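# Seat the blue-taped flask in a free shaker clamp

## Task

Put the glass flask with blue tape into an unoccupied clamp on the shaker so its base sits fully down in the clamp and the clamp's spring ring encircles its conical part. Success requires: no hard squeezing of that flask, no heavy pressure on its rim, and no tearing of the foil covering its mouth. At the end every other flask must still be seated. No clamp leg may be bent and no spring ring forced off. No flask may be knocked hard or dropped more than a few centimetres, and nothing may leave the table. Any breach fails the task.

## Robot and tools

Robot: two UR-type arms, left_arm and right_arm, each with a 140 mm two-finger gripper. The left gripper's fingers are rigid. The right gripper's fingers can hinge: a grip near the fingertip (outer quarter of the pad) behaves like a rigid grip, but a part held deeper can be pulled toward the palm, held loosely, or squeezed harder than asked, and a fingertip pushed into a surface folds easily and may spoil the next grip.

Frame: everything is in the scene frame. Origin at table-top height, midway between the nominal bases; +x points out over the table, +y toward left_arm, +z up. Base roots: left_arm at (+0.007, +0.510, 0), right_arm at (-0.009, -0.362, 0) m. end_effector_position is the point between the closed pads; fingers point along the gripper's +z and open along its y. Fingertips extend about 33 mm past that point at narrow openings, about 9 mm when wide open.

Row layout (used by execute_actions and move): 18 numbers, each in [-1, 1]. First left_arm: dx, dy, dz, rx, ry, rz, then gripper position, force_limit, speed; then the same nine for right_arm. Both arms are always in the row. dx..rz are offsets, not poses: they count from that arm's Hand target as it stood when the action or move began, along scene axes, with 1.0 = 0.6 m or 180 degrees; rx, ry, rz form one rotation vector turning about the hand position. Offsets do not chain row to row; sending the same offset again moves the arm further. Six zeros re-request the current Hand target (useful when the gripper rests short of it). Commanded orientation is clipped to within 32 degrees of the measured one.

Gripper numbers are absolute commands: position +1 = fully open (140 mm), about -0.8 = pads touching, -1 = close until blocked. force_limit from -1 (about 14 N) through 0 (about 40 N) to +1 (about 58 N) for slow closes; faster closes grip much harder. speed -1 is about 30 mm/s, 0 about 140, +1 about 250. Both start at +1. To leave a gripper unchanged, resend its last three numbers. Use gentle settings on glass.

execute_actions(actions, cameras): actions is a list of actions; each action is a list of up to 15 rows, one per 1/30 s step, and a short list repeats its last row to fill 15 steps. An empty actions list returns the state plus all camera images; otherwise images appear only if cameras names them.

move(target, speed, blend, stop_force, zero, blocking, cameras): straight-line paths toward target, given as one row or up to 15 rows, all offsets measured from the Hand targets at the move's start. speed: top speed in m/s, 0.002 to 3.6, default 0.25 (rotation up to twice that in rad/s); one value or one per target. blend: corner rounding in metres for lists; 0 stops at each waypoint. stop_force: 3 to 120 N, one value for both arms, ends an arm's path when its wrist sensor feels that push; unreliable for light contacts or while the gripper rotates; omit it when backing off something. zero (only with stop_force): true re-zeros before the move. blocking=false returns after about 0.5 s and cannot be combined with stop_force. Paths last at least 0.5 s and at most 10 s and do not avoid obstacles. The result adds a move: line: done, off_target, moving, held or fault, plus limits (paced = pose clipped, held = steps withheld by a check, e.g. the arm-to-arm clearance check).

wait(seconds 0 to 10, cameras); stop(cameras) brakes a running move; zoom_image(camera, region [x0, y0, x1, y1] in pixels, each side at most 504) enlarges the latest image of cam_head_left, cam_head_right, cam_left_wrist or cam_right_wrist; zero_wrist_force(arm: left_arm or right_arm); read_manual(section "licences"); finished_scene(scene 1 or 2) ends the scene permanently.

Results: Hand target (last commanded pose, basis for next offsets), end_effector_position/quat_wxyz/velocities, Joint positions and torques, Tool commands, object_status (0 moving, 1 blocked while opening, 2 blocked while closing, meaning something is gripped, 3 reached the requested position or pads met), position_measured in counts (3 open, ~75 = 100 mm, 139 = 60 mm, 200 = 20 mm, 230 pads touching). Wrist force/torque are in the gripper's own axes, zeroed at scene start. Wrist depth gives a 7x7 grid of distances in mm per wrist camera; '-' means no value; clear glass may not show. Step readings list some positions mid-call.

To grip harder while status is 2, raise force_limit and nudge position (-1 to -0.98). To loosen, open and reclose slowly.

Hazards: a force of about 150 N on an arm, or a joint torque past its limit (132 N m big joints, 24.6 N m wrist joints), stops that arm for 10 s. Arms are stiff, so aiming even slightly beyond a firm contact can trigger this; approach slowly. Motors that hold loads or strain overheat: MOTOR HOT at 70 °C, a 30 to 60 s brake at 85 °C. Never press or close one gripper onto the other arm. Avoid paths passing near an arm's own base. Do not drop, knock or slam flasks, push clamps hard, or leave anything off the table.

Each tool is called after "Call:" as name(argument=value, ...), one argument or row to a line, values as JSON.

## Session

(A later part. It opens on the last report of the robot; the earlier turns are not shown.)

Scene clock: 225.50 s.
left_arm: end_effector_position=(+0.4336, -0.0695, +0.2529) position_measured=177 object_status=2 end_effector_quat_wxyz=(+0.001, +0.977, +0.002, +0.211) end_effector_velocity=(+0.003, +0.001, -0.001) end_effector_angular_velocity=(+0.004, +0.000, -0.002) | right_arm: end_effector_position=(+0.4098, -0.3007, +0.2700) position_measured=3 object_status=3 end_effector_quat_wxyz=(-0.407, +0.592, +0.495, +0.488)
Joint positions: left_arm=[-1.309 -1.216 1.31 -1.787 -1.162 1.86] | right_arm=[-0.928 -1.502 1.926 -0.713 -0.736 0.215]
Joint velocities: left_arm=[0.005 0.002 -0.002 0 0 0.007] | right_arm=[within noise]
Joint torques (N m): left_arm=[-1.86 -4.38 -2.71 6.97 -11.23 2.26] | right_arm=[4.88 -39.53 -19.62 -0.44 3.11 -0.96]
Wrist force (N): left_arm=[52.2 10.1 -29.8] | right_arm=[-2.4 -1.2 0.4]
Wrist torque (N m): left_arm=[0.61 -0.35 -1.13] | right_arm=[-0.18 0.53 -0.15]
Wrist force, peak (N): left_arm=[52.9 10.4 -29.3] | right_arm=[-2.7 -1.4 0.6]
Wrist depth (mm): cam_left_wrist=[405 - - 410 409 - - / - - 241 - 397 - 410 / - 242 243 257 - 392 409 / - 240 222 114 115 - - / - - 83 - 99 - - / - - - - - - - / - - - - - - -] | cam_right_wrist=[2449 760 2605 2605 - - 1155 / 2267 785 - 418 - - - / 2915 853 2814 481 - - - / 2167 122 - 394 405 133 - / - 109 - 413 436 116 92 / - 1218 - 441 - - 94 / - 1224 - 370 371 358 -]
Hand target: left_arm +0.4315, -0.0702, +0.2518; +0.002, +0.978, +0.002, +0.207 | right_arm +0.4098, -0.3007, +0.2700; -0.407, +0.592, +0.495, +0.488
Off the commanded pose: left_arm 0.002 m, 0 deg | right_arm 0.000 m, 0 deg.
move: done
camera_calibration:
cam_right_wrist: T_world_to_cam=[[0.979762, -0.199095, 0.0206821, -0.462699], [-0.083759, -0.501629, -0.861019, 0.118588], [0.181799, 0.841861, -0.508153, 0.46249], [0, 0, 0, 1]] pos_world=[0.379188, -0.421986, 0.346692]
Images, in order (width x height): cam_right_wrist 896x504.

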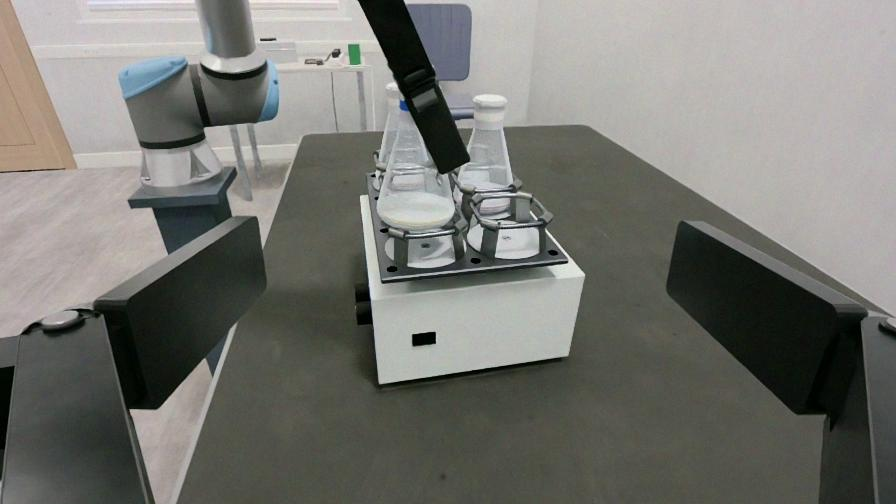

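Call:
move(
  target=[
    [0,0,0.012,0,0,0,-1,-0.05,-1,0,0,0,0,0,0,1,1,1],
    [0.008,0,0.012,0,0,0,-1,-0.05,-1,0,0,0,0,0,0,1,1,1],
  ],
  speed=0.04,
  cameras=["cam_right_wrist","cam_left_wrist"],
)

Call:
zoom_image(
  camera="cam_right_wrist",
  region=[350, 60, 530, 280],
)

Call:
zoom_image(
  camera="cam_left_wrist",
  region=[330, 120, 630, 470],
)

Scene clock: 227.50 s.
left_arm: end_effector_position=(+0.4365, -0.0701, +0.2590) position_measured=183 object_status=2 end_effector_quat_wxyz=(+0.002, +0.978, +0.002, +0.207) end_effector_velocity=(-0.002, +0.001, +0.000) end_effector_angular_velocity=(+0.000, +0.001, +0.003) | right_arm: end_effector_position=(+0.4098, -0.3007, +0.2700) position_measured=3 object_status=3 end_effector_quat_wxyz=(-0.407, +0.592, +0.495, +0.488)
Joint positions: left_arm=[-1.301 -1.212 1.287 -1.77 -1.172 1.869] | right_arm=[-0.928 -1.502 1.926 -0.713 -0.736 0.215]
Joint velocities: left_arm=[-0.002 -0.003 0.004 0.001 0 -0.006] | right_arm=[within noise]
Joint torques (N m): left_arm=[-15.89 -46.96 -19.02 -3.46 0.05 -1.99] | right_arm=[5.55 -40.02 -18.72 -0.3 3.03 -0.77]
Wrist force (N): left_arm=[1.1 4.2 5.6] | right_arm=[-2.3 -1.0 0.5]
Wrist torque (N m): left_arm=[1.08 -0.26 -0.29] | right_arm=[-0.13 0.49 -0.16]
Wrist force, peak (N): left_arm=[52.0 9.8 -29.7] | right_arm=[-2.9 -0.9 0.6]
Wrist depth (mm): cam_left_wrist=[401 418 395 406 - - - / - - 173 264 - - 402 / - 256 - - 398 405 408 / 386 244 224 116 132 401 397 / - 242 89 114 94 - - / - - - 386 - - - / - - - - - - -] | cam_right_wrist=[2551 765 2267 2986 - - 1200 / 2524 785 - 326 - - - / 2551 841 827 482 740 - - / 2246 122 658 395 419 133 1150 / - 109 - 407 429 116 92 / - 1282 - 428 415 - 94 / - - - 372 404 355 -]
Hand target: left_arm +0.4363, -0.0702, +0.2590; +0.002, +0.978, +0.002, +0.207 | right_arm +0.4098, -0.3007, +0.2700; -0.407, +0.592, +0.495, +0.488
Off the commanded pose: left_arm 0.000 m, 0 deg | right_arm 0.000 m, 0 deg.
move: done
camera_calibration:
cam_left_wrist: T_world_to_cam=[[0.0300451, -0.999402, 0.017093, -0.0799372], [-0.998759, -0.0306963, -0.0392091, 0.440991], [0.0397103, -0.0158938, -0.999085, 0.386441], [0, 0, 0, 1]] pos_world=[0.4275, -0.0602106, 0.404745]
cam_right_wrist: T_world_to_cam=[[0.979762, -0.199095, 0.0206821, -0.462699], [-0.083759, -0.501629, -0.861019, 0.118588], [0.181799, 0.841861, -0.508153, 0.46249], [0, 0, 0, 1]] pos_world=[0.379188, -0.421986, 0.346692]
Images, in order (width x height): cam_left_wrist 896x504, cam_right_wrist 896x504.

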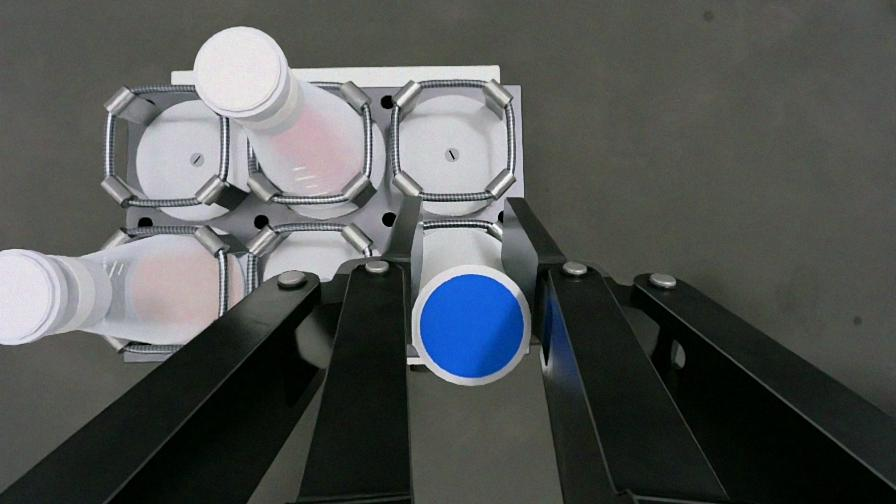

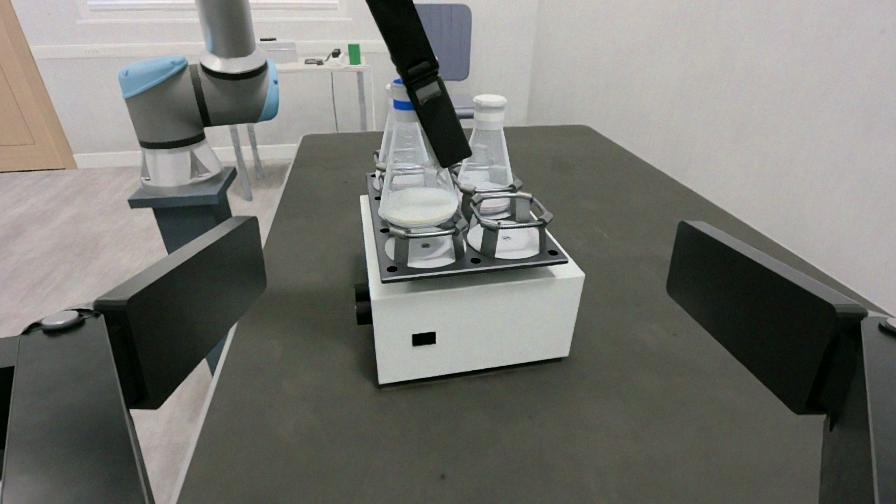

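Scaled by 2.291 from the camera's 896x504 image, which has a finer 1280x720 frame.

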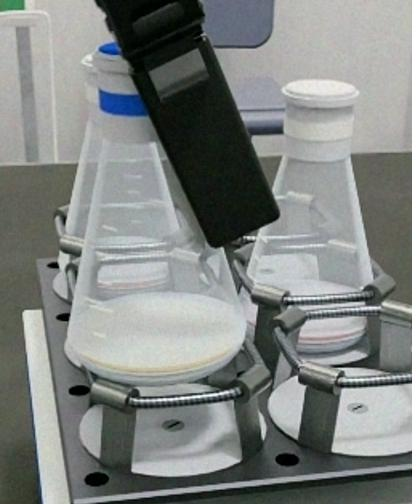

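Scaled by 1.440 from the camera's 896x504 image, which has a finer 1280x720 frame.

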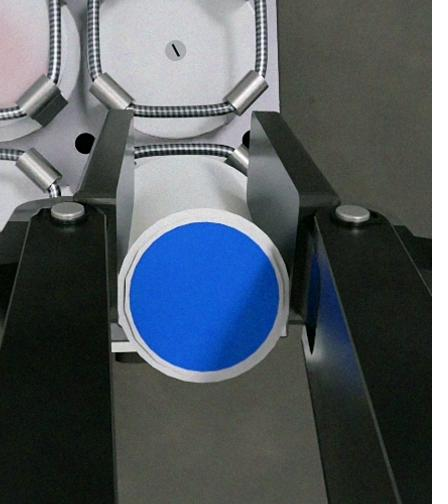

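Call:
move(
  target=[
    [0.005,0,0.001,0,0,0,-1,-0.05,-1,0,0,0,0,0,0,1,1,1],
    [0.005,0,-0.02,0,0,0,-1,-0.05,-1,0,0,0,0,0,0,1,1,1],
  ],
  speed=0.02,
  stop_force=8,
  cameras=["cam_right_wrist","cam_left_wrist","cam_head_left"],
)

Call:
zoom_image(
  camera="cam_right_wrist",
  region=[350, 60, 530, 280],
)

Call:
zoom_image(
  camera="cam_left_wrist",
  region=[330, 120, 630, 470],
)

Scene clock: 232.07 s.
left_arm: end_effector_position=(+0.4394, -0.0701, +0.2548) position_measured=183 object_status=2 end_effector_quat_wxyz=(+0.002, +0.978, +0.002, +0.207) | right_arm: end_effector_position=(+0.4098, -0.3007, +0.2700) position_measured=3 object_status=3 end_effector_quat_wxyz=(-0.407, +0.592, +0.495, +0.488)
Joint positions: left_arm=[-1.297 -1.208 1.292 -1.782 -1.172 1.873] | right_arm=[-0.928 -1.502 1.926 -0.713 -0.736 0.215]
Joint torques (N m): left_arm=[-6.56 -47.07 -17.01 -4.85 -0.67 0.86] | right_arm=[6.5 -38.21 -19.75 -0.23 3.31 -0.96]
Wrist force (N): left_arm=[3.8 3.3 4.2] | right_arm=[-2.6 -1.1 0.5]
Wrist torque (N m): left_arm=[1.09 -0.30 -0.28] | right_arm=[-0.14 0.55 -0.15]
Wrist force, peak (N): left_arm=[10.8 0.9 -5.0] | right_arm=[-2.9 -1.2 0.6]
Wrist depth (mm): cam_left_wrist=[- 396 401 - - - 414 / - 147 223 232 - - - / 219 250 252 - 398 400 399 / 219 239 219 116 115 - 399 / - - 89 114 94 - - / - - - 381 - - - / - - - - - - -] | cam_right_wrist=[2633 763 2721 2633 - - 1183 / 2915 785 - 331 - - 1144 / 2751 844 2524 486 - 1689 - / 2129 122 - 397 423 133 1139 / - 109 - 414 441 116 92 / - 1218 - - - - 94 / - 1079 355 - - 380 -]
Hand target: left_arm +0.4394, -0.0701, +0.2548; +0.002, +0.978, +0.002, +0.207 (not the last commanded pose) | right_arm +0.4098, -0.3007, +0.2700; -0.407, +0.592, +0.495, +0.488
Off the commanded pose: left_arm 0.008 m, 0 deg | right_arm 0.000 m, 0 deg.
move: contact (left_arm); path passed 1 of 2 targets
camera_calibration:
cam_left_wrist: T_world_to_cam=[[0.0301449, -0.999399, 0.0170984, -0.0799977], [-0.998756, -0.0307962, -0.0392072, 0.443714], [0.0397102, -0.0158952, -0.999085, 0.38213], [0, 0, 0, 1]] pos_world=[0.4304, -0.0602109, 0.400545]
cam_right_wrist: T_world_to_cam=[[0.979762, -0.199095, 0.0206821, -0.462699], [-0.083759, -0.501629, -0.861019, 0.118588], [0.181799, 0.841861, -0.508153, 0.46249], [0, 0, 0, 1]] pos_world=[0.379188, -0.421986, 0.346692]
Images, in order (width x height): cam_head_left 896x504, cam_left_wrist 896x504, cam_right_wrist 896x504.

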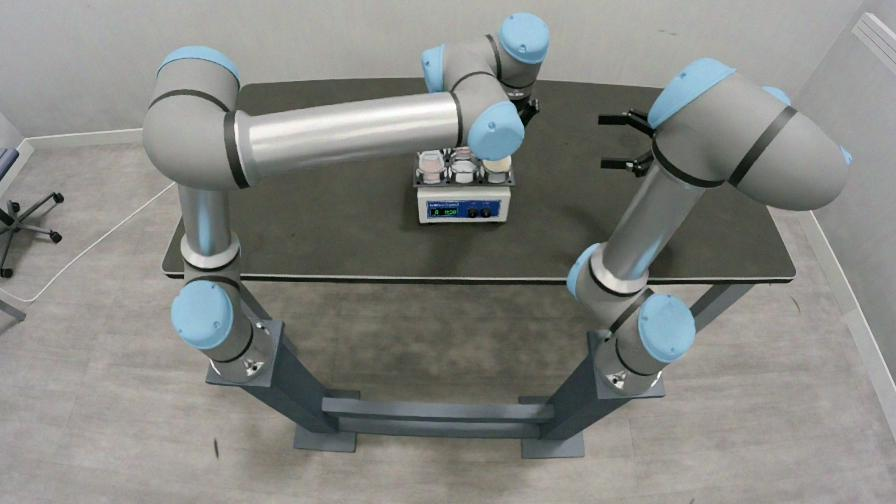

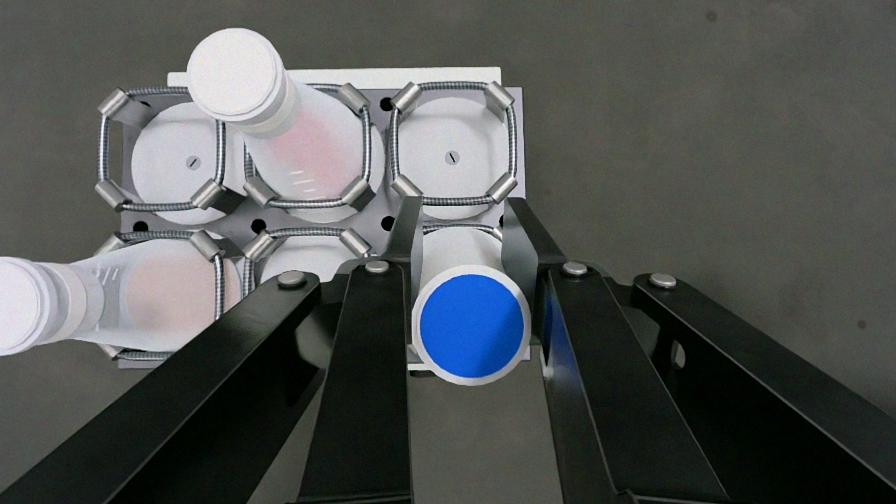

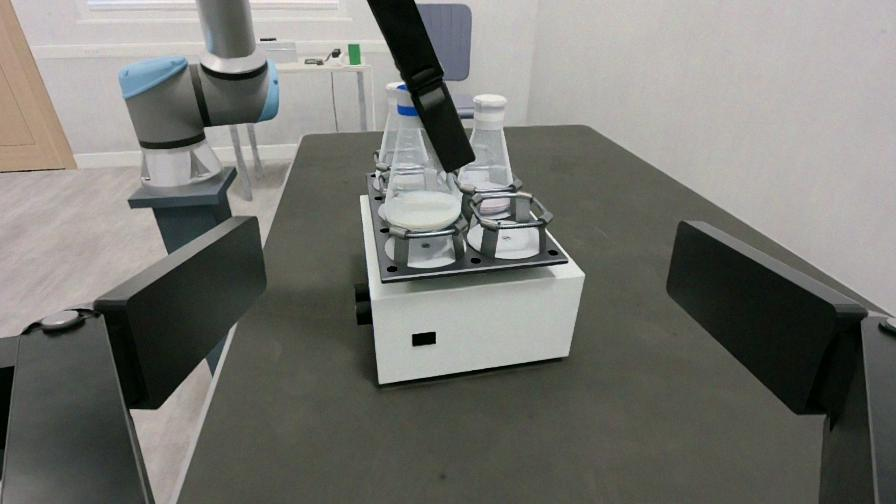

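Scaled by 2.291 from the camera's 896x504 image, which has a finer 1280x720 frame.

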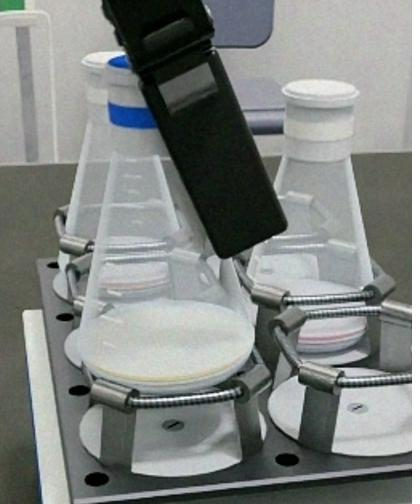

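Scaled by 1.440 from the camera's 896x504 image, which has a finer 1280x720 frame.

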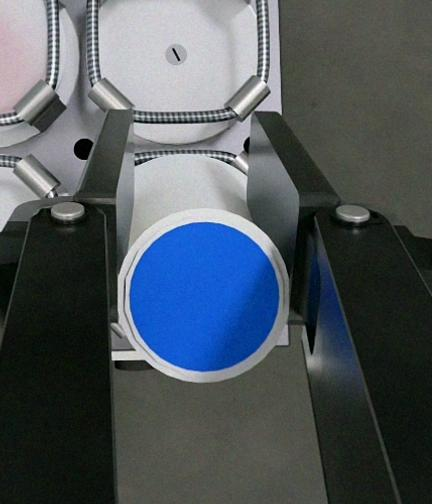

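Call:
execute_actions(
  actions=[
    [[0.003,0,0.0004,0,0,0,-1,-0.05,-1,0,0,0,0,0,0,1,1,1]],
    [[0,0,0,0,0,0,-0.32,-0.05,-1,0,0,0,0,0,0,1,1,1]],
  ],
  cameras=["cam_right_wrist","cam_left_wrist"],
)

Call:
zoom_image(
  camera="cam_right_wrist",
  region=[350, 60, 530, 280],
)

Call:
zoom_image(
  camera="cam_left_wrist",
  region=[330, 120, 630, 470],
)

Scene clock: 234.93 s.
left_arm: end_effector_position=(+0.4412, -0.0701, +0.2550) position_measured=169 object_status=3 end_effector_quat_wxyz=(+0.002, +0.978, +0.002, +0.207) | right_arm: end_effector_position=(+0.4098, -0.3007, +0.2700) position_measured=3 object_status=3 end_effector_quat_wxyz=(-0.407, +0.592, +0.495, +0.488)
Joint positions: left_arm=[-1.294 -1.205 1.289 -1.782 -1.173 1.876] | right_arm=[-0.928 -1.502 1.926 -0.713 -0.736 0.215]
Joint torques (N m): left_arm=[-15.62 -46.76 -18.58 -3.09 2.13 -1.58] | right_arm=[4.93 -38.95 -19.08 -0.16 3.31 -0.91]
Wrist force (N): left_arm=[1.5 4.2 5.0] | right_arm=[-2.7 -1.2 0.5]
Wrist torque (N m): left_arm=[1.07 -0.30 -0.30] | right_arm=[-0.16 0.59 -0.15]
Wrist force, peak (N): left_arm=[1.4 4.3 5.2] | right_arm=[-2.8 -1.3 0.5]
Wrist depth (mm): cam_left_wrist=[399 401 - 396 - - - / 233 - 224 - 403 398 405 / - 236 243 - 390 411 401 / - 239 221 117 117 393 - / - - 87 115 - - - / - - - - - - - / - - - 383 - - -] | cam_right_wrist=[- 780 2288 2847 - 1580 - / 2267 787 - 416 - 1689 - / 2915 830 2401 463 - 1570 1218 / 2377 122 - 397 406 132 - / - 109 500 412 457 124 92 / - 1399 460 426 - - 94 / - - - - - - -]
Hand target: left_arm +0.4412, -0.0701, +0.2551; +0.002, +0.978, +0.002, +0.207 | right_arm +0.4098, -0.3007, +0.2700; -0.407, +0.592, +0.495, +0.488
Off the commanded pose: left_arm 0.000 m, 0 deg | right_arm 0.000 m, 0 deg.
Step readings (end_effector_position of left_arm | right_arm):
0: (+0.4394, -0.0701, +0.2548) | (+0.4098, -0.3007, +0.2700)
1: (+0.4394, -0.0701, +0.2548) | (+0.4098, -0.3007, +0.2700)
2: (+0.4398, -0.0701, +0.2549) | (+0.4098, -0.3007, +0.2700)
4: (+0.4410, -0.0701, +0.2551) | (+0.4098, -0.3007, +0.2700)
8: (+0.4413, -0.0701, +0.2551) | (+0.4098, -0.3007, +0.2700)
15: (+0.4413, -0.0701, +0.2550) | (+0.4098, -0.3007, +0.2700)
16: (+0.4413, -0.0701, +0.2550) | (+0.4098, -0.3007, +0.2700)
17: (+0.4412, -0.0701, +0.2550) | (+0.4098, -0.3007, +0.2700)
19: (+0.4412, -0.0701, +0.2550) | (+0.4098, -0.3007, +0.2700)
23: (+0.4412, -0.0701, +0.2550) | (+0.4098, -0.3007, +0.2700)
30: (+0.4412, -0.0701, +0.2550) | (+0.4098, -0.3007, +0.2700)
camera_calibration:
cam_left_wrist: T_world_to_cam=[[0.0301449, -0.999399, 0.0170984, -0.0800554], [-0.998756, -0.0307962, -0.0392072, 0.44552], [0.0397102, -0.0158952, -0.999085, 0.382258], [0, 0, 0, 1]] pos_world=[0.4322, -0.0602109, 0.400745]
cam_right_wrist: T_world_to_cam=[[0.979762, -0.199095, 0.0206821, -0.462699], [-0.083759, -0.501629, -0.861019, 0.118588], [0.181799, 0.841861, -0.508153, 0.46249], [0, 0, 0, 1]] pos_world=[0.379188, -0.421986, 0.346692]
Images, in order (width x height): cam_left_wrist 896x504, cam_right_wrist 896x504.

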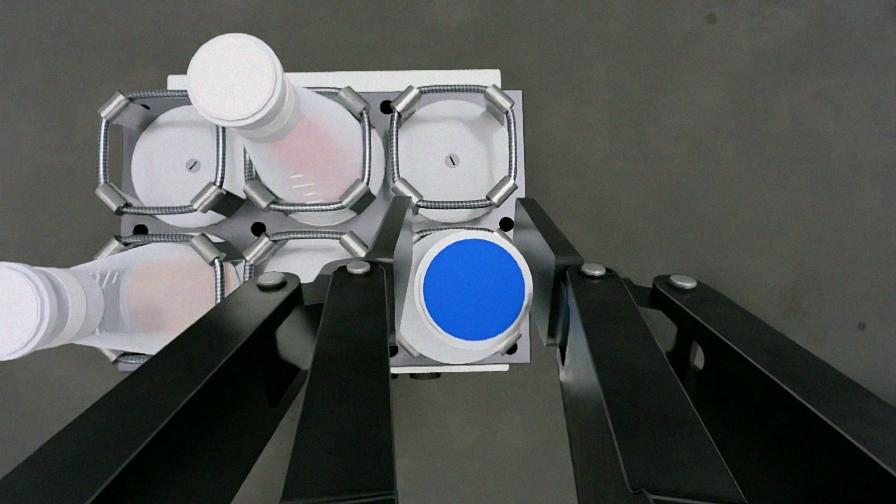

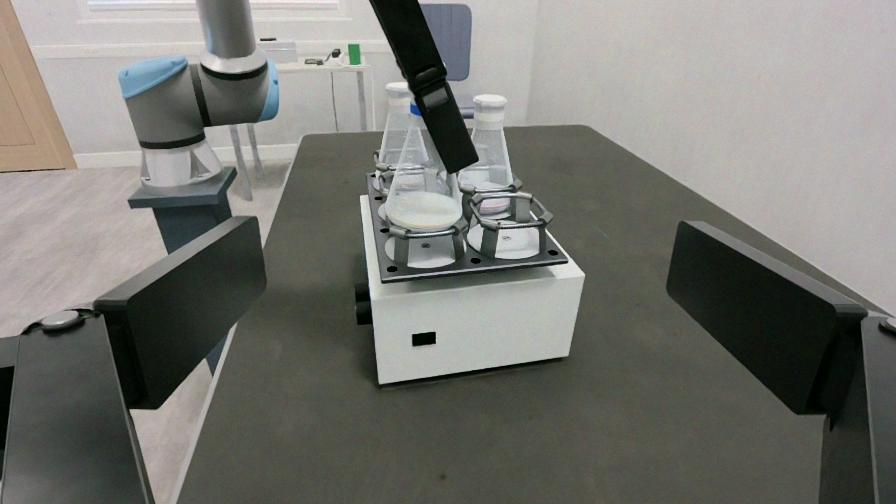

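Scaled by 2.291 from the camera's 896x504 image, which has a finer 1280x720 frame.

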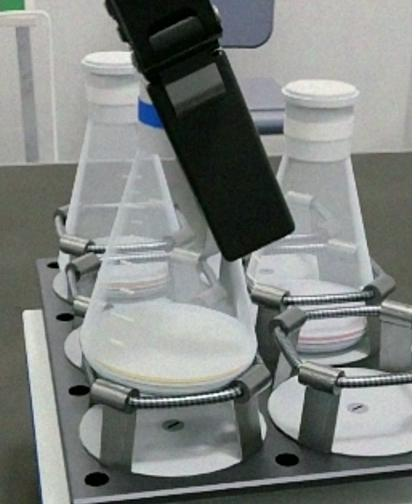

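Scaled by 1.440 from the camera's 896x504 image, which has a finer 1280x720 frame.

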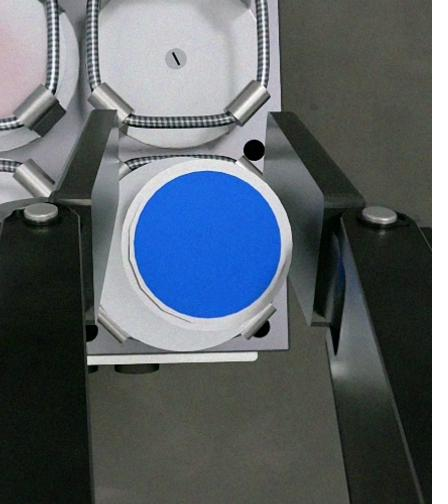

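Call:
move(
  target=[-0.0225,0.0005,-0.002,0,0.08,0,-0.32,-0.05,-1,0,0,0,0,0,0,1,1,1],
  speed=0.05,
  stop_force=10,
  cameras=["cam_right_wrist","cam_left_wrist"],
)

Call:
zoom_image(
  camera="cam_right_wrist",
  region=[350, 60, 530, 280],
)

Call:
zoom_image(
  camera="cam_left_wrist",
  region=[330, 120, 630, 470],
)

Scene clock: 239.90 s.
left_arm: end_effector_position=(+0.4355, -0.0700, +0.2547) position_measured=169 object_status=3 end_effector_quat_wxyz=(+0.002, +0.988, +0.002, +0.155) | right_arm: end_effector_position=(+0.4098, -0.3007, +0.2700) position_measured=3 object_status=3 end_effector_quat_wxyz=(-0.407, +0.592, +0.495, +0.488)
Joint positions: left_arm=[-1.257 -1.178 1.215 -1.713 -1.278 1.903] | right_arm=[-0.928 -1.502 1.926 -0.713 -0.736 0.215]
Joint torques (N m): left_arm=[-21.22 -32.44 -23.87 -0.4 -4.38 1.05] | right_arm=[4.94 -38.93 -19.64 -0.31 3.01 -1.14]
Wrist force (N): left_arm=[13.8 2.3 -3.9] | right_arm=[-2.6 -1.2 0.8]
Wrist torque (N m): left_arm=[1.17 -0.32 -0.18] | right_arm=[-0.17 0.56 -0.15]
Wrist force, peak (N): left_arm=[17.3 2.5 -7.3] | right_arm=[-2.6 -1.2 0.9]
Wrist depth (mm): cam_left_wrist=[372 136 - 373 375 - - / 379 251 - 247 398 - - / - 236 218 221 - - - / - 241 119 119 115 400 - / - - 89 116 - - - / - - - 395 - - - / - - - - - - -] | cam_right_wrist=[2633 780 2782 274 2577 - - / - 787 2847 326 - - - / 2633 841 - 463 - - - / 2288 122 - 391 408 133 - / - 109 528 414 468 116 92 / - 1249 - 436 444 - 94 / - - - 380 - 372 -]
Hand target: left_arm +0.4355, -0.0700, +0.2547; +0.002, +0.988, +0.002, +0.155 (not the last commanded pose) | right_arm +0.4098, -0.3007, +0.2700; -0.407, +0.592, +0.495, +0.488
Off the commanded pose: left_arm 0.008 m, 8 deg | right_arm 0.000 m, 0 deg.
move: contact (left_arm)
camera_calibration:
cam_left_wrist: T_world_to_cam=[[0.0318106, -0.999395, 0.0140882, -0.0796767], [-0.997247, -0.0307914, 0.0674541, 0.411916], [-0.0669795, -0.0161951, -0.997623, 0.428209], [0, 0, 0, 1]] pos_world=[0.441997, -0.0600101, 0.400528]
cam_right_wrist: T_world_to_cam=[[0.979762, -0.199095, 0.0206821, -0.462699], [-0.083759, -0.501629, -0.861019, 0.118588], [0.181799, 0.841861, -0.508153, 0.46249], [0, 0, 0, 1]] pos_world=[0.379188, -0.421986, 0.346692]
Images, in order (width x height): cam_left_wrist 896x504, cam_right_wrist 896x504.

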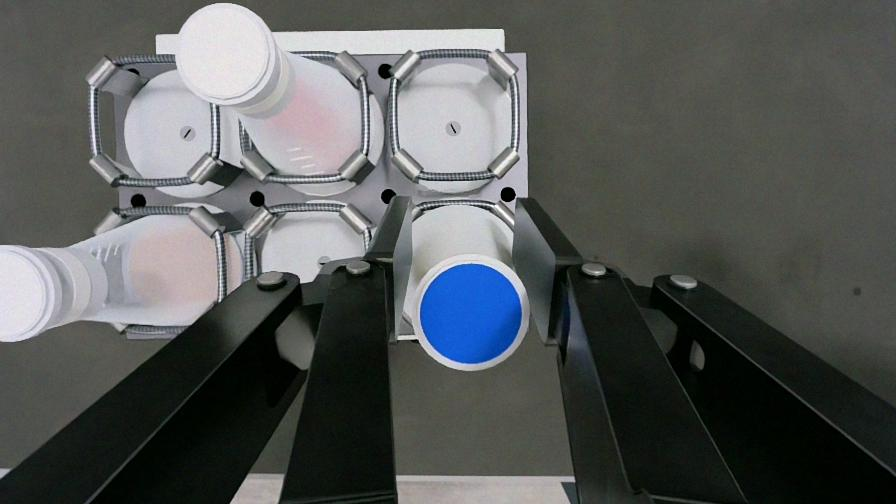

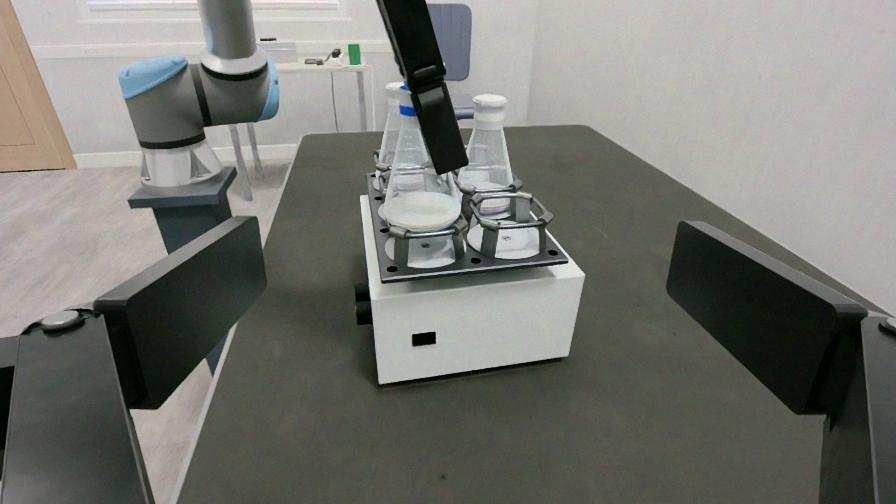

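Scaled by 2.291 from the camera's 896x504 image, which has a finer 1280x720 frame.

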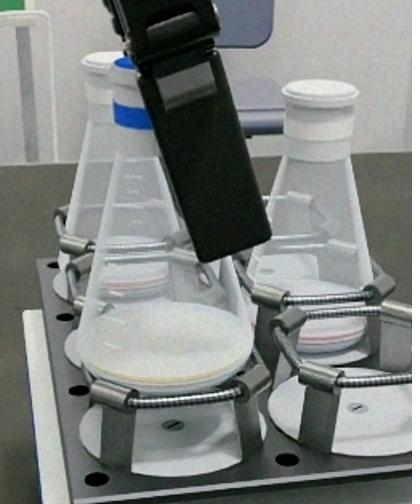

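Scaled by 1.440 from the camera's 896x504 image, which has a finer 1280x720 frame.

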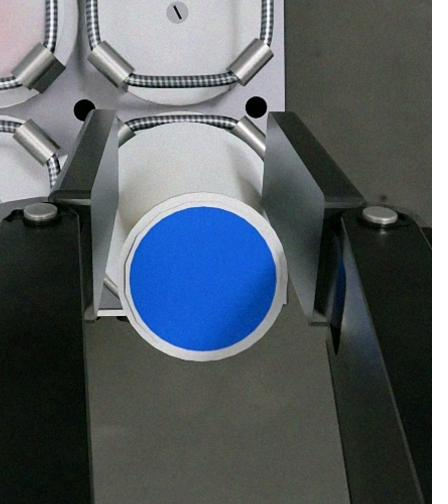

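Call:
move(
  target=[
    [0.002,0,0.012,0,0,0,-0.32,-0.05,-1,0,0,0,0,0,0,1,1,1],
    [-0.008,0,0.014,0,0.045,0,-0.32,-0.05,-1,0,0,0,0,0,0,1,1,1],
  ],
  speed=0.04,
  stop_force=10,
  cameras=["cam_right_wrist","cam_left_wrist"],
)

Call:
zoom_image(
  camera="cam_right_wrist",
  region=[350, 60, 530, 280],
)

Call:
zoom_image(
  camera="cam_left_wrist",
  region=[330, 120, 630, 470],
)

Scene clock: 242.80 s.
left_arm: end_effector_position=(+0.4355, -0.0700, +0.2552) position_measured=169 object_status=3 end_effector_quat_wxyz=(+0.002, +0.988, +0.002, +0.155) | right_arm: end_effector_position=(+0.4098, -0.3007, +0.2700) position_measured=3 object_status=3 end_effector_quat_wxyz=(-0.407, +0.592, +0.495, +0.488)
Joint positions: left_arm=[-1.257 -1.178 1.213 -1.712 -1.278 1.903] | right_arm=[-0.928 -1.502 1.926 -0.713 -0.736 0.215]
Joint torques (N m): left_arm=[-17.86 -43.48 -25.31 -0.65 -3.02 -1.61] | right_arm=[5.02 -38.67 -19.47 -0.3 3.13 -1.07]
Wrist force (N): left_arm=[10.5 3.0 -1.5] | right_arm=[-2.4 -0.9 0.5]
Wrist torque (N m): left_arm=[1.12 -0.28 -0.28] | right_arm=[-0.11 0.51 -0.15]
Wrist force, peak (N): left_arm=[13.8 2.3 -4.2] | right_arm=[-2.8 -1.0 0.8]
Wrist depth (mm): cam_left_wrist=[- - 271 217 372 - - / - - 241 243 - 382 - / - 237 217 223 - - - / 218 242 250 131 116 - - / - - 89 116 - - - / - - - - - - - / - - - - - - -] | cam_right_wrist=[3449 760 2633 2782 2040 - - / 2881 795 - 318 2226 1432 - / 2605 827 3180 451 - 1466 - / 2310 122 - 391 410 132 1282 / - 109 - 412 425 116 92 / - 1353 - - - - 94 / - 1177 - - 362 358 -]
Hand target: left_arm +0.4354, -0.0700, +0.2552; +0.002, +0.988, +0.002, +0.155 (not the last commanded pose) | right_arm +0.4098, -0.3007, +0.2700; -0.407, +0.592, +0.495, +0.488
Off the commanded pose: left_arm 0.009 m, 8 deg | right_arm 0.000 m, 0 deg.
move: contact (left_arm); path passed 0 of 2 targets
camera_calibration:
cam_left_wrist: T_world_to_cam=[[0.0317125, -0.999398, 0.0140934, -0.0796423], [-0.99725, -0.0306931, 0.0674526, 0.41189], [-0.0669794, -0.0161937, -0.997623, 0.428707], [0, 0, 0, 1]] pos_world=[0.441997, -0.0600098, 0.401028]
cam_right_wrist: T_world_to_cam=[[0.979762, -0.199095, 0.0206821, -0.462699], [-0.083759, -0.501629, -0.861019, 0.118588], [0.181799, 0.841861, -0.508153, 0.46249], [0, 0, 0, 1]] pos_world=[0.379188, -0.421986, 0.346692]
Images, in order (width x height): cam_left_wrist 896x504, cam_right_wrist 896x504.

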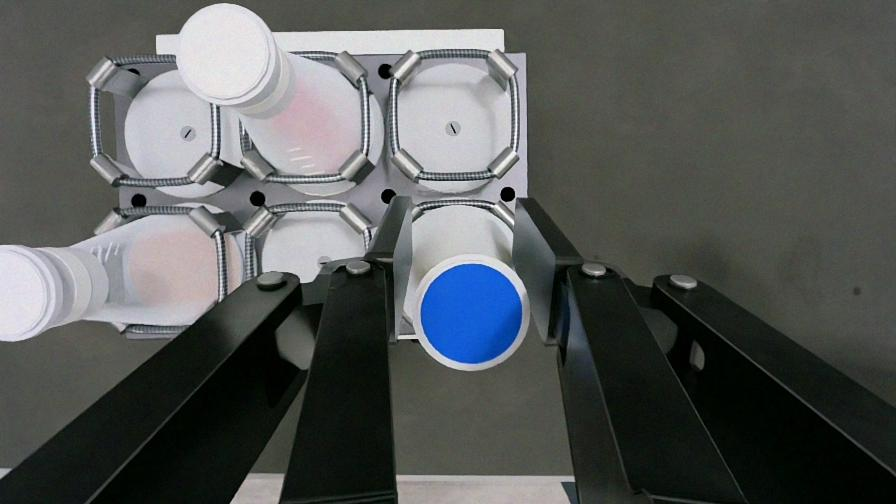

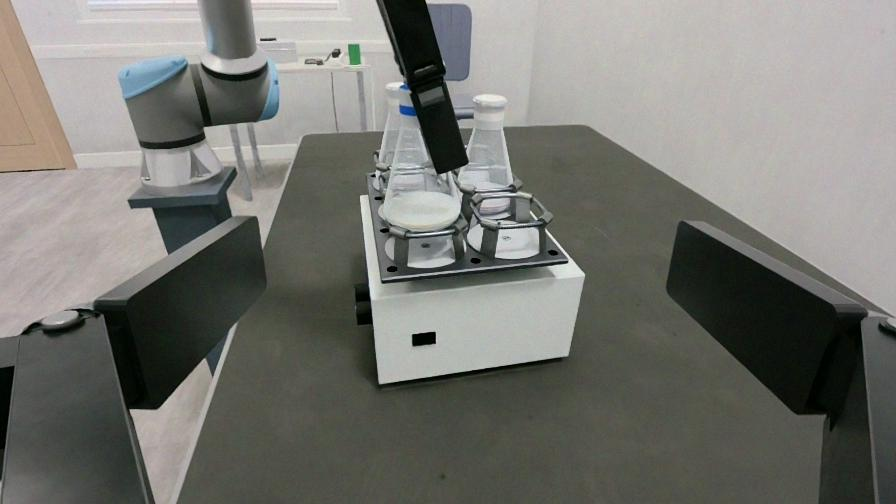

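Scaled by 2.291 from the camera's 896x504 image, which has a finer 1280x720 frame.

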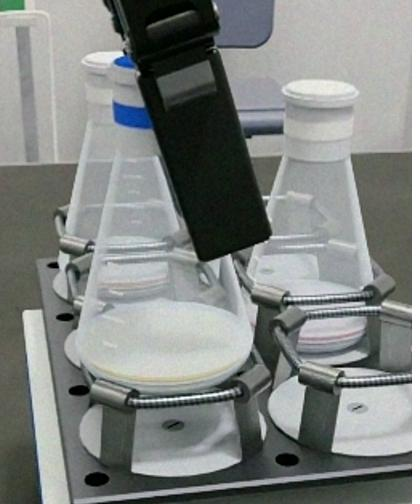

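Scaled by 1.440 from the camera's 896x504 image, which has a finer 1280x720 frame.

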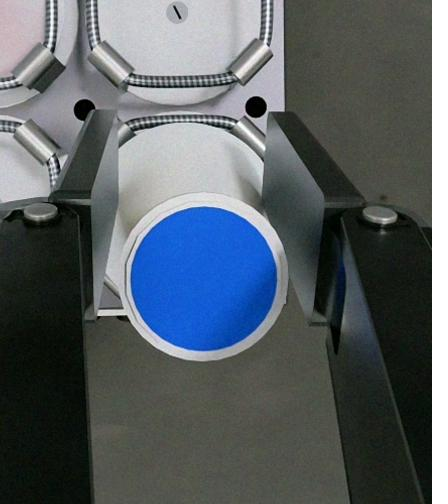

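Call:
move(
  target=[
    [0.004,0,0.005,0,0,0,-0.32,-0.05,-1,0,0,0,0,0,0,1,1,1],
    [0.0,0,0.022,0,0.0,0,-0.32,-0.05,-1,0,0,0,0,0,0,1,1,1],
  ],
  speed=0.04,
)

Call:
move(
  target=[
    [-0.008,0,0.003,0,0.045,0,-0.32,-0.05,-1,0,0,0,0,0,0,1,1,1],
  ],
  speed=0.04,
  cameras=["cam_right_wrist","cam_left_wrist"],
)

Call:
zoom_image(
  camera="cam_right_wrist",
  region=[350, 60, 530, 280],
)

Call:
zoom_image(
  camera="cam_left_wrist",
  region=[330, 120, 630, 470],
)

Scene clock: 245.37 s.
left_arm: end_effector_position=(+0.4354, -0.0700, +0.2685) position_measured=169 object_status=3 end_effector_quat_wxyz=(+0.003, +0.988, +0.002, +0.155) | right_arm: end_effector_position=(+0.4098, -0.3007, +0.2700) position_measured=3 object_status=3 end_effector_quat_wxyz=(-0.407, +0.592, +0.495, +0.488)
Joint positions: left_arm=[-1.257 -1.178 1.181 -1.678 -1.278 1.903] | right_arm=[-0.928 -1.502 1.926 -0.713 -0.736 0.215]
Joint torques (N m): left_arm=[-7.43 -37.31 -18.16 -4.9 1.77 0.12] | right_arm=[5.18 -39.11 -19.31 -0.32 3.15 -1.14]
Wrist force (N): left_arm=[2.4 4.7 3.9] | right_arm=[-2.3 -1.2 0.6]
Wrist torque (N m): left_arm=[1.22 -0.48 -0.24] | right_arm=[-0.17 0.49 -0.16]
Wrist force, peak (N): left_arm=[10.8 3.1 -2.0] | right_arm=[-2.8 -1.1 0.4]
Wrist depth (mm): cam_left_wrist=[- 400 400 384 408 393 393 / - 258 174 - 403 - 397 / 395 234 232 240 - - 392 / 176 255 118 - 116 - 410 / - - 87 270 - - - / - - - - - - - / - - - 158 - - -] | cam_right_wrist=[2751 772 2148 294 2847 - - / 2424 798 3309 332 - - 1172 / 2814 830 2246 476 - - 1160 / 2246 122 - 393 393 132 1189 / - 109 - 409 428 123 92 / - 465 - 440 - - 94 / - 369 356 378 - 357 -]
Hand target: left_arm +0.4354, -0.0700, +0.2684; +0.002, +0.988, +0.002, +0.155 | right_arm +0.4098, -0.3007, +0.2700; -0.407, +0.592, +0.495, +0.488
Off the commanded pose: left_arm 0.000 m, 0 deg | right_arm 0.000 m, 0 deg.
move: done

Scene clock: 247.40 s.
left_arm: end_effector_position=(+0.4308, -0.0699, +0.2701) position_measured=169 object_status=3 end_effector_quat_wxyz=(+0.002, +0.996, +0.003, +0.084) end_effector_velocity=(+0.002, +0.001, +0.000) end_effector_angular_velocity=(+0.000, -0.007, +0.002) | right_arm: end_effector_position=(+0.4098, -0.3007, +0.2700) position_measured=3 object_status=3 end_effector_quat_wxyz=(-0.407, +0.592, +0.495, +0.488)
Joint positions: left_arm=[-1.203 -1.125 1.063 -1.575 -1.415 1.946] | right_arm=[-0.928 -1.502 1.926 -0.713 -0.736 0.215]
Joint velocities: left_arm=[0 -0.002 0.004 -0.004 0.007 -0.002] | right_arm=[within noise]
Joint torques (N m): left_arm=[-12.43 -52.12 -18.57 -4.96 1.59 -1.45] | right_arm=[6.55 -39.42 -19.57 -0.14 3.03 -1.12]
Wrist force (N): left_arm=[2.1 4.8 3.7] | right_arm=[-2.3 -0.9 0.5]
Wrist torque (N m): left_arm=[1.24 -0.44 -0.43] | right_arm=[-0.10 0.49 -0.15]
Wrist force, peak (N): left_arm=[2.3 4.8 4.0] | right_arm=[-2.8 -1.0 0.6]
Wrist depth (mm): cam_left_wrist=[- 141 153 - - 360 386 / 385 250 243 - 389 - - / 396 254 263 227 - - - / 168 - - 238 116 - - / 424 - 87 - - - - / - - - 171 - - - / - - - 1303 - - -] | cam_right_wrist=[- 770 2310 357 - - 1282 / 2524 805 - 325 2473 2332 - / 2881 865 2814 455 - - 1724 / 2206 122 - 394 424 133 1160 / - 109 - 415 436 116 92 / - 1331 - 429 441 - 94 / - 358 376 379 349 - -]
Hand target: left_arm +0.4306, -0.0700, +0.2702; +0.002, +0.996, +0.002, +0.084 | right_arm +0.4098, -0.3007, +0.2700; -0.407, +0.592, +0.495, +0.488
Off the commanded pose: left_arm 0.000 m, 0 deg | right_arm 0.000 m, 0 deg.
move: done
camera_calibration:
cam_left_wrist: T_world_to_cam=[[0.0334423, -0.999398, 0.00925802, -0.0790177], [-0.977725, -0.0307938, 0.207618, 0.36003], [-0.207208, -0.015995, -0.978166, 0.498452], [0, 0, 0, 1]] pos_world=[0.457936, -0.0599106, 0.413552]
cam_right_wrist: T_world_to_cam=[[0.979762, -0.199095, 0.0206821, -0.462699], [-0.083759, -0.501629, -0.861019, 0.118588], [0.181799, 0.841861, -0.508153, 0.46249], [0, 0, 0, 1]] pos_world=[0.379188, -0.421986, 0.346692]
Images, in order (width x height): cam_left_wrist 896x504, cam_right_wrist 896x504.

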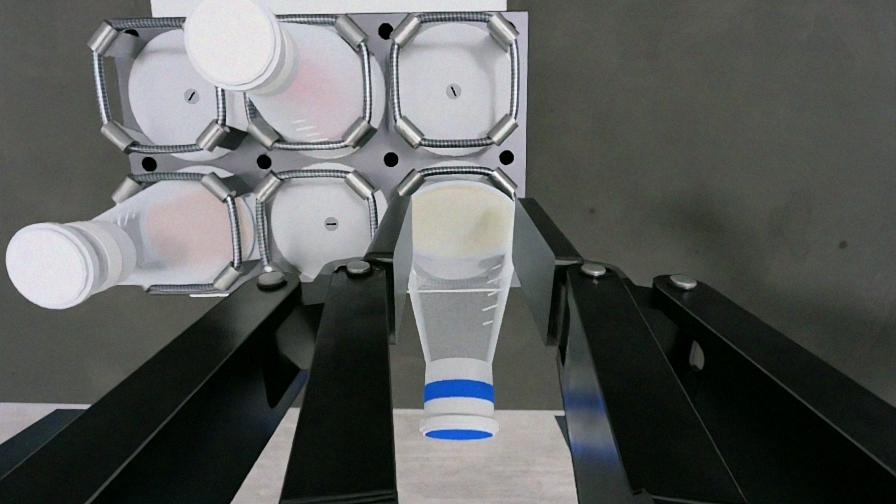

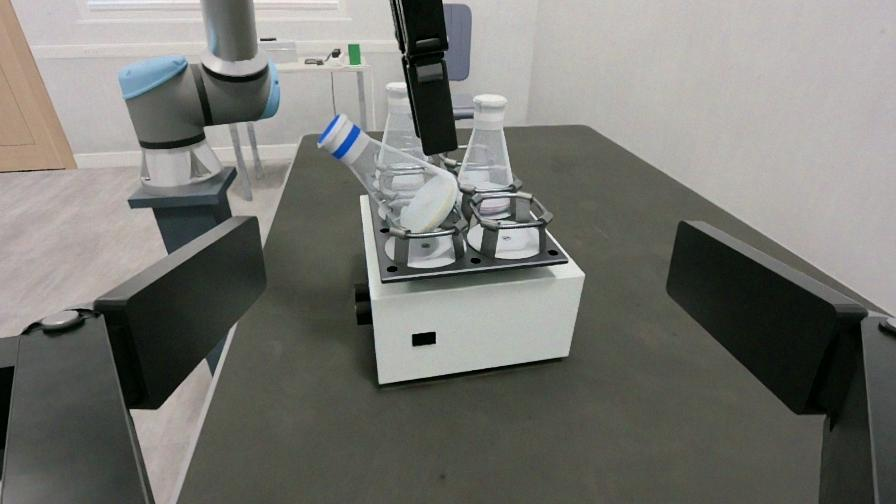

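Scaled by 2.291 from the camera's 896x504 image, which has a finer 1280x720 frame.

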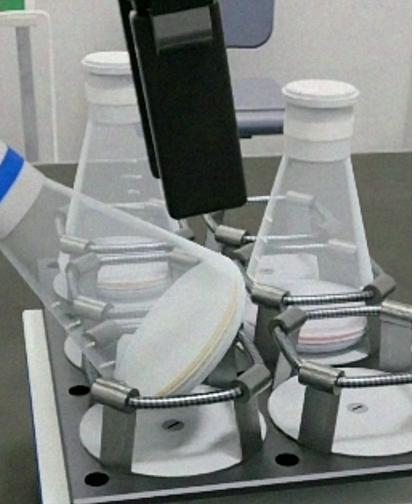

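Scaled by 1.440 from the camera's 896x504 image, which has a finer 1280x720 frame.

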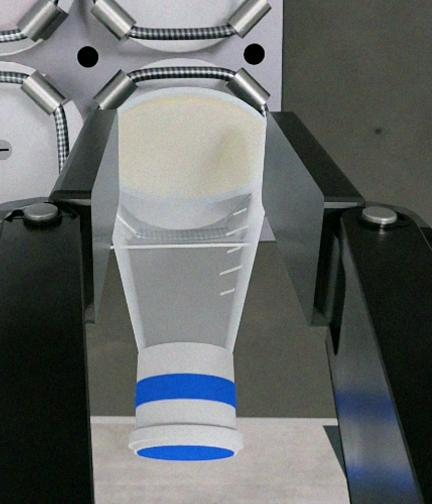

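Call:
wait(
  seconds=0,
  cameras=["all"],
)

Scene clock: 253.13 s.
left_arm: end_effector_position=(+0.4306, -0.0700, +0.2702) position_measured=169 object_status=3 end_effector_quat_wxyz=(+0.002, +0.996, +0.002, +0.084) | right_arm: end_effector_position=(+0.4098, -0.3007, +0.2700) position_measured=3 object_status=3 end_effector_quat_wxyz=(-0.407, +0.592, +0.495, +0.488)
Joint positions: left_arm=[-1.203 -1.125 1.064 -1.575 -1.415 1.946] | right_arm=[-0.928 -1.502 1.926 -0.713 -0.736 0.215]
Joint torques (N m): left_arm=[-15.26 -51.66 -17.37 -4.86 -0.98 -1.61] | right_arm=[4.65 -38.53 -19.43 0 2.96 -1.18]
Wrist force (N): left_arm=[2.2 4.9 3.7] | right_arm=[-2.6 -1.0 0.5]
Wrist torque (N m): left_arm=[1.25 -0.45 -0.41] | right_arm=[-0.12 0.55 -0.15]
Wrist force, peak (N): left_arm=[2.2 5.0 3.7] | right_arm=[-2.7 -1.2 0.3]
Wrist depth (mm): cam_left_wrist=[- 141 214 - 378 - 378 / - 247 245 - - - 391 / 395 252 260 258 - - - / 166 255 119 239 115 - - / - - 87 432 - - - / - - - 172 - - - / - - - 1310 - - -] | cam_right_wrist=[2950 798 2577 357 - - 1183 / - 792 - 331 - 1511 1177 / 2633 853 2751 462 - - - / 2206 122 - 392 391 133 - / - 109 - 408 449 116 92 / - 420 - - - - 94 / - 374 - - - - -]
Hand target: left_arm +0.4306, -0.0700, +0.2702; +0.002, +0.996, +0.002, +0.084 | right_arm +0.4098, -0.3007, +0.2700; -0.407, +0.592, +0.495, +0.488
Tool commands: left_gripper/position=-0.32 left_gripper/force_limit=-0.05 left_gripper/speed=-1.0 right_gripper/position=+1.0 right_gripper/force_limit=+1.0 right_gripper/speed=+1.0
Off the commanded pose: left_arm 0.000 m, 0 deg | right_arm 0.000 m, 0 deg.
camera_calibration:
cam_left_wrist: T_world_to_cam=[[0.0333824, -0.999398, 0.0094838, -0.079177], [-0.977788, -0.0306931, 0.207335, 0.359962], [-0.206919, -0.0161945, -0.978224, 0.498386], [0, 0, 0, 1]] pos_world=[0.457735, -0.0600098, 0.413651]
cam_right_wrist: T_world_to_cam=[[0.979762, -0.199095, 0.0206821, -0.462699], [-0.083759, -0.501629, -0.861019, 0.118588], [0.181799, 0.841861, -0.508153, 0.46249], [0, 0, 0, 1]] pos_world=[0.379188, -0.421986, 0.346692]

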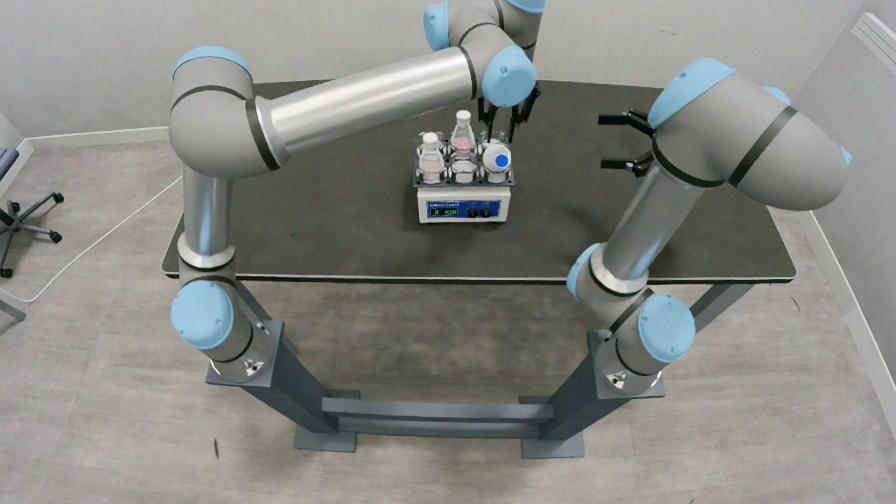

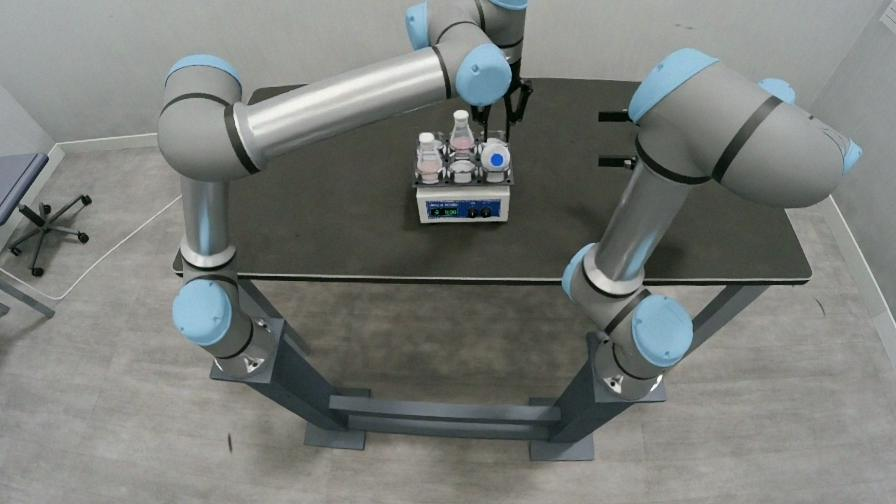

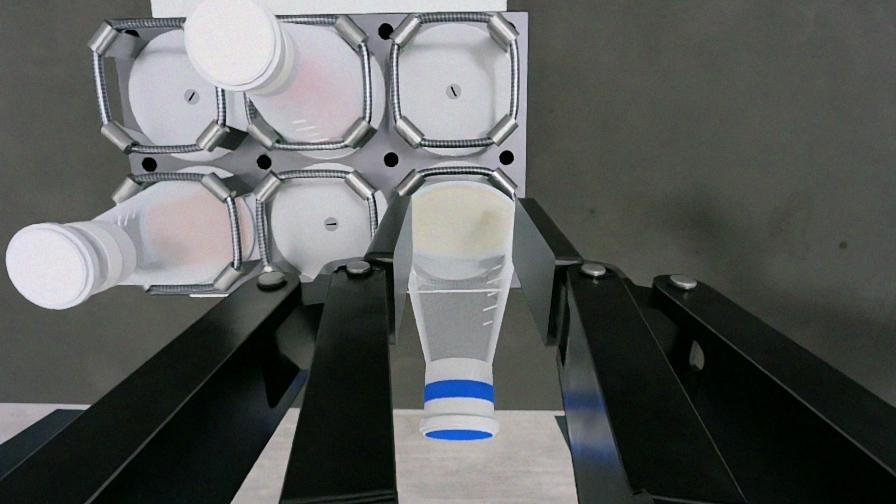

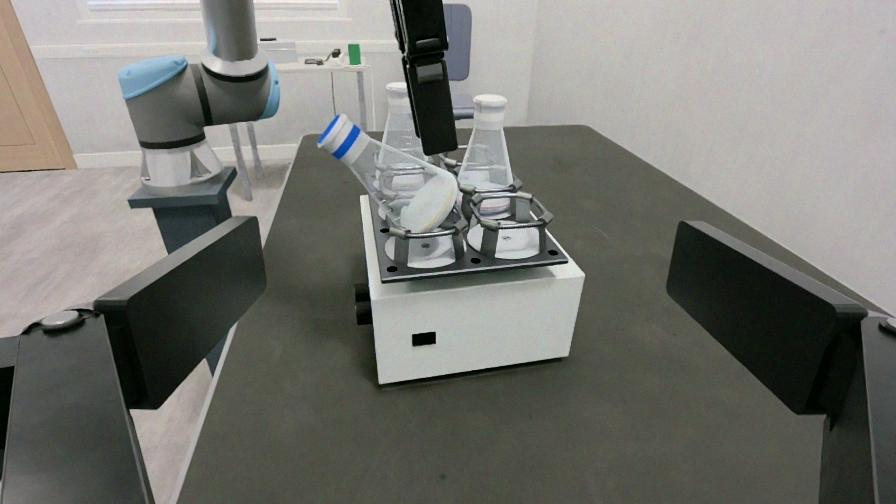

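Call:
zoom_image(
  camera="cam_right_wrist",
  region=[300, 80, 560, 300],
)

Call:
zoom_image(
  camera="cam_left_wrist",
  region=[330, 120, 630, 470],
)

Scaled by 1.938 from the camera's 896x504 image, which has a finer 1280x720 frame.

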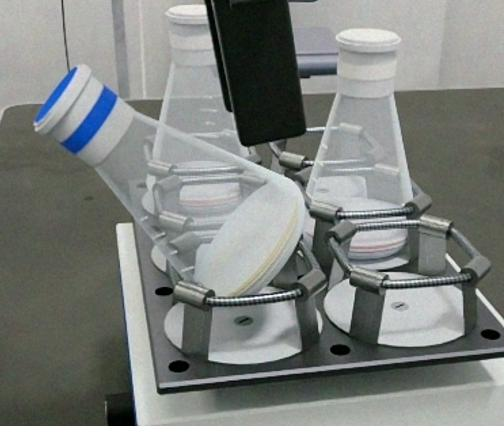

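Scaled by 1.440 from the camera's 896x504 image, which has a finer 1280x720 frame.

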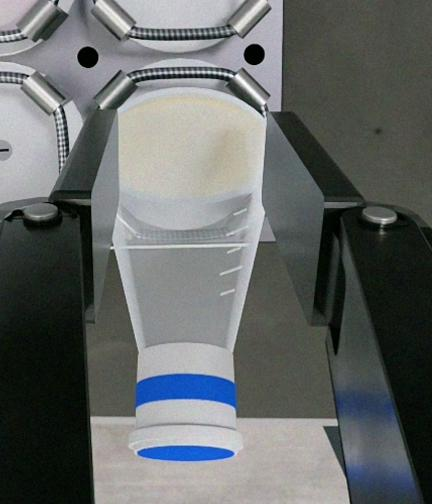

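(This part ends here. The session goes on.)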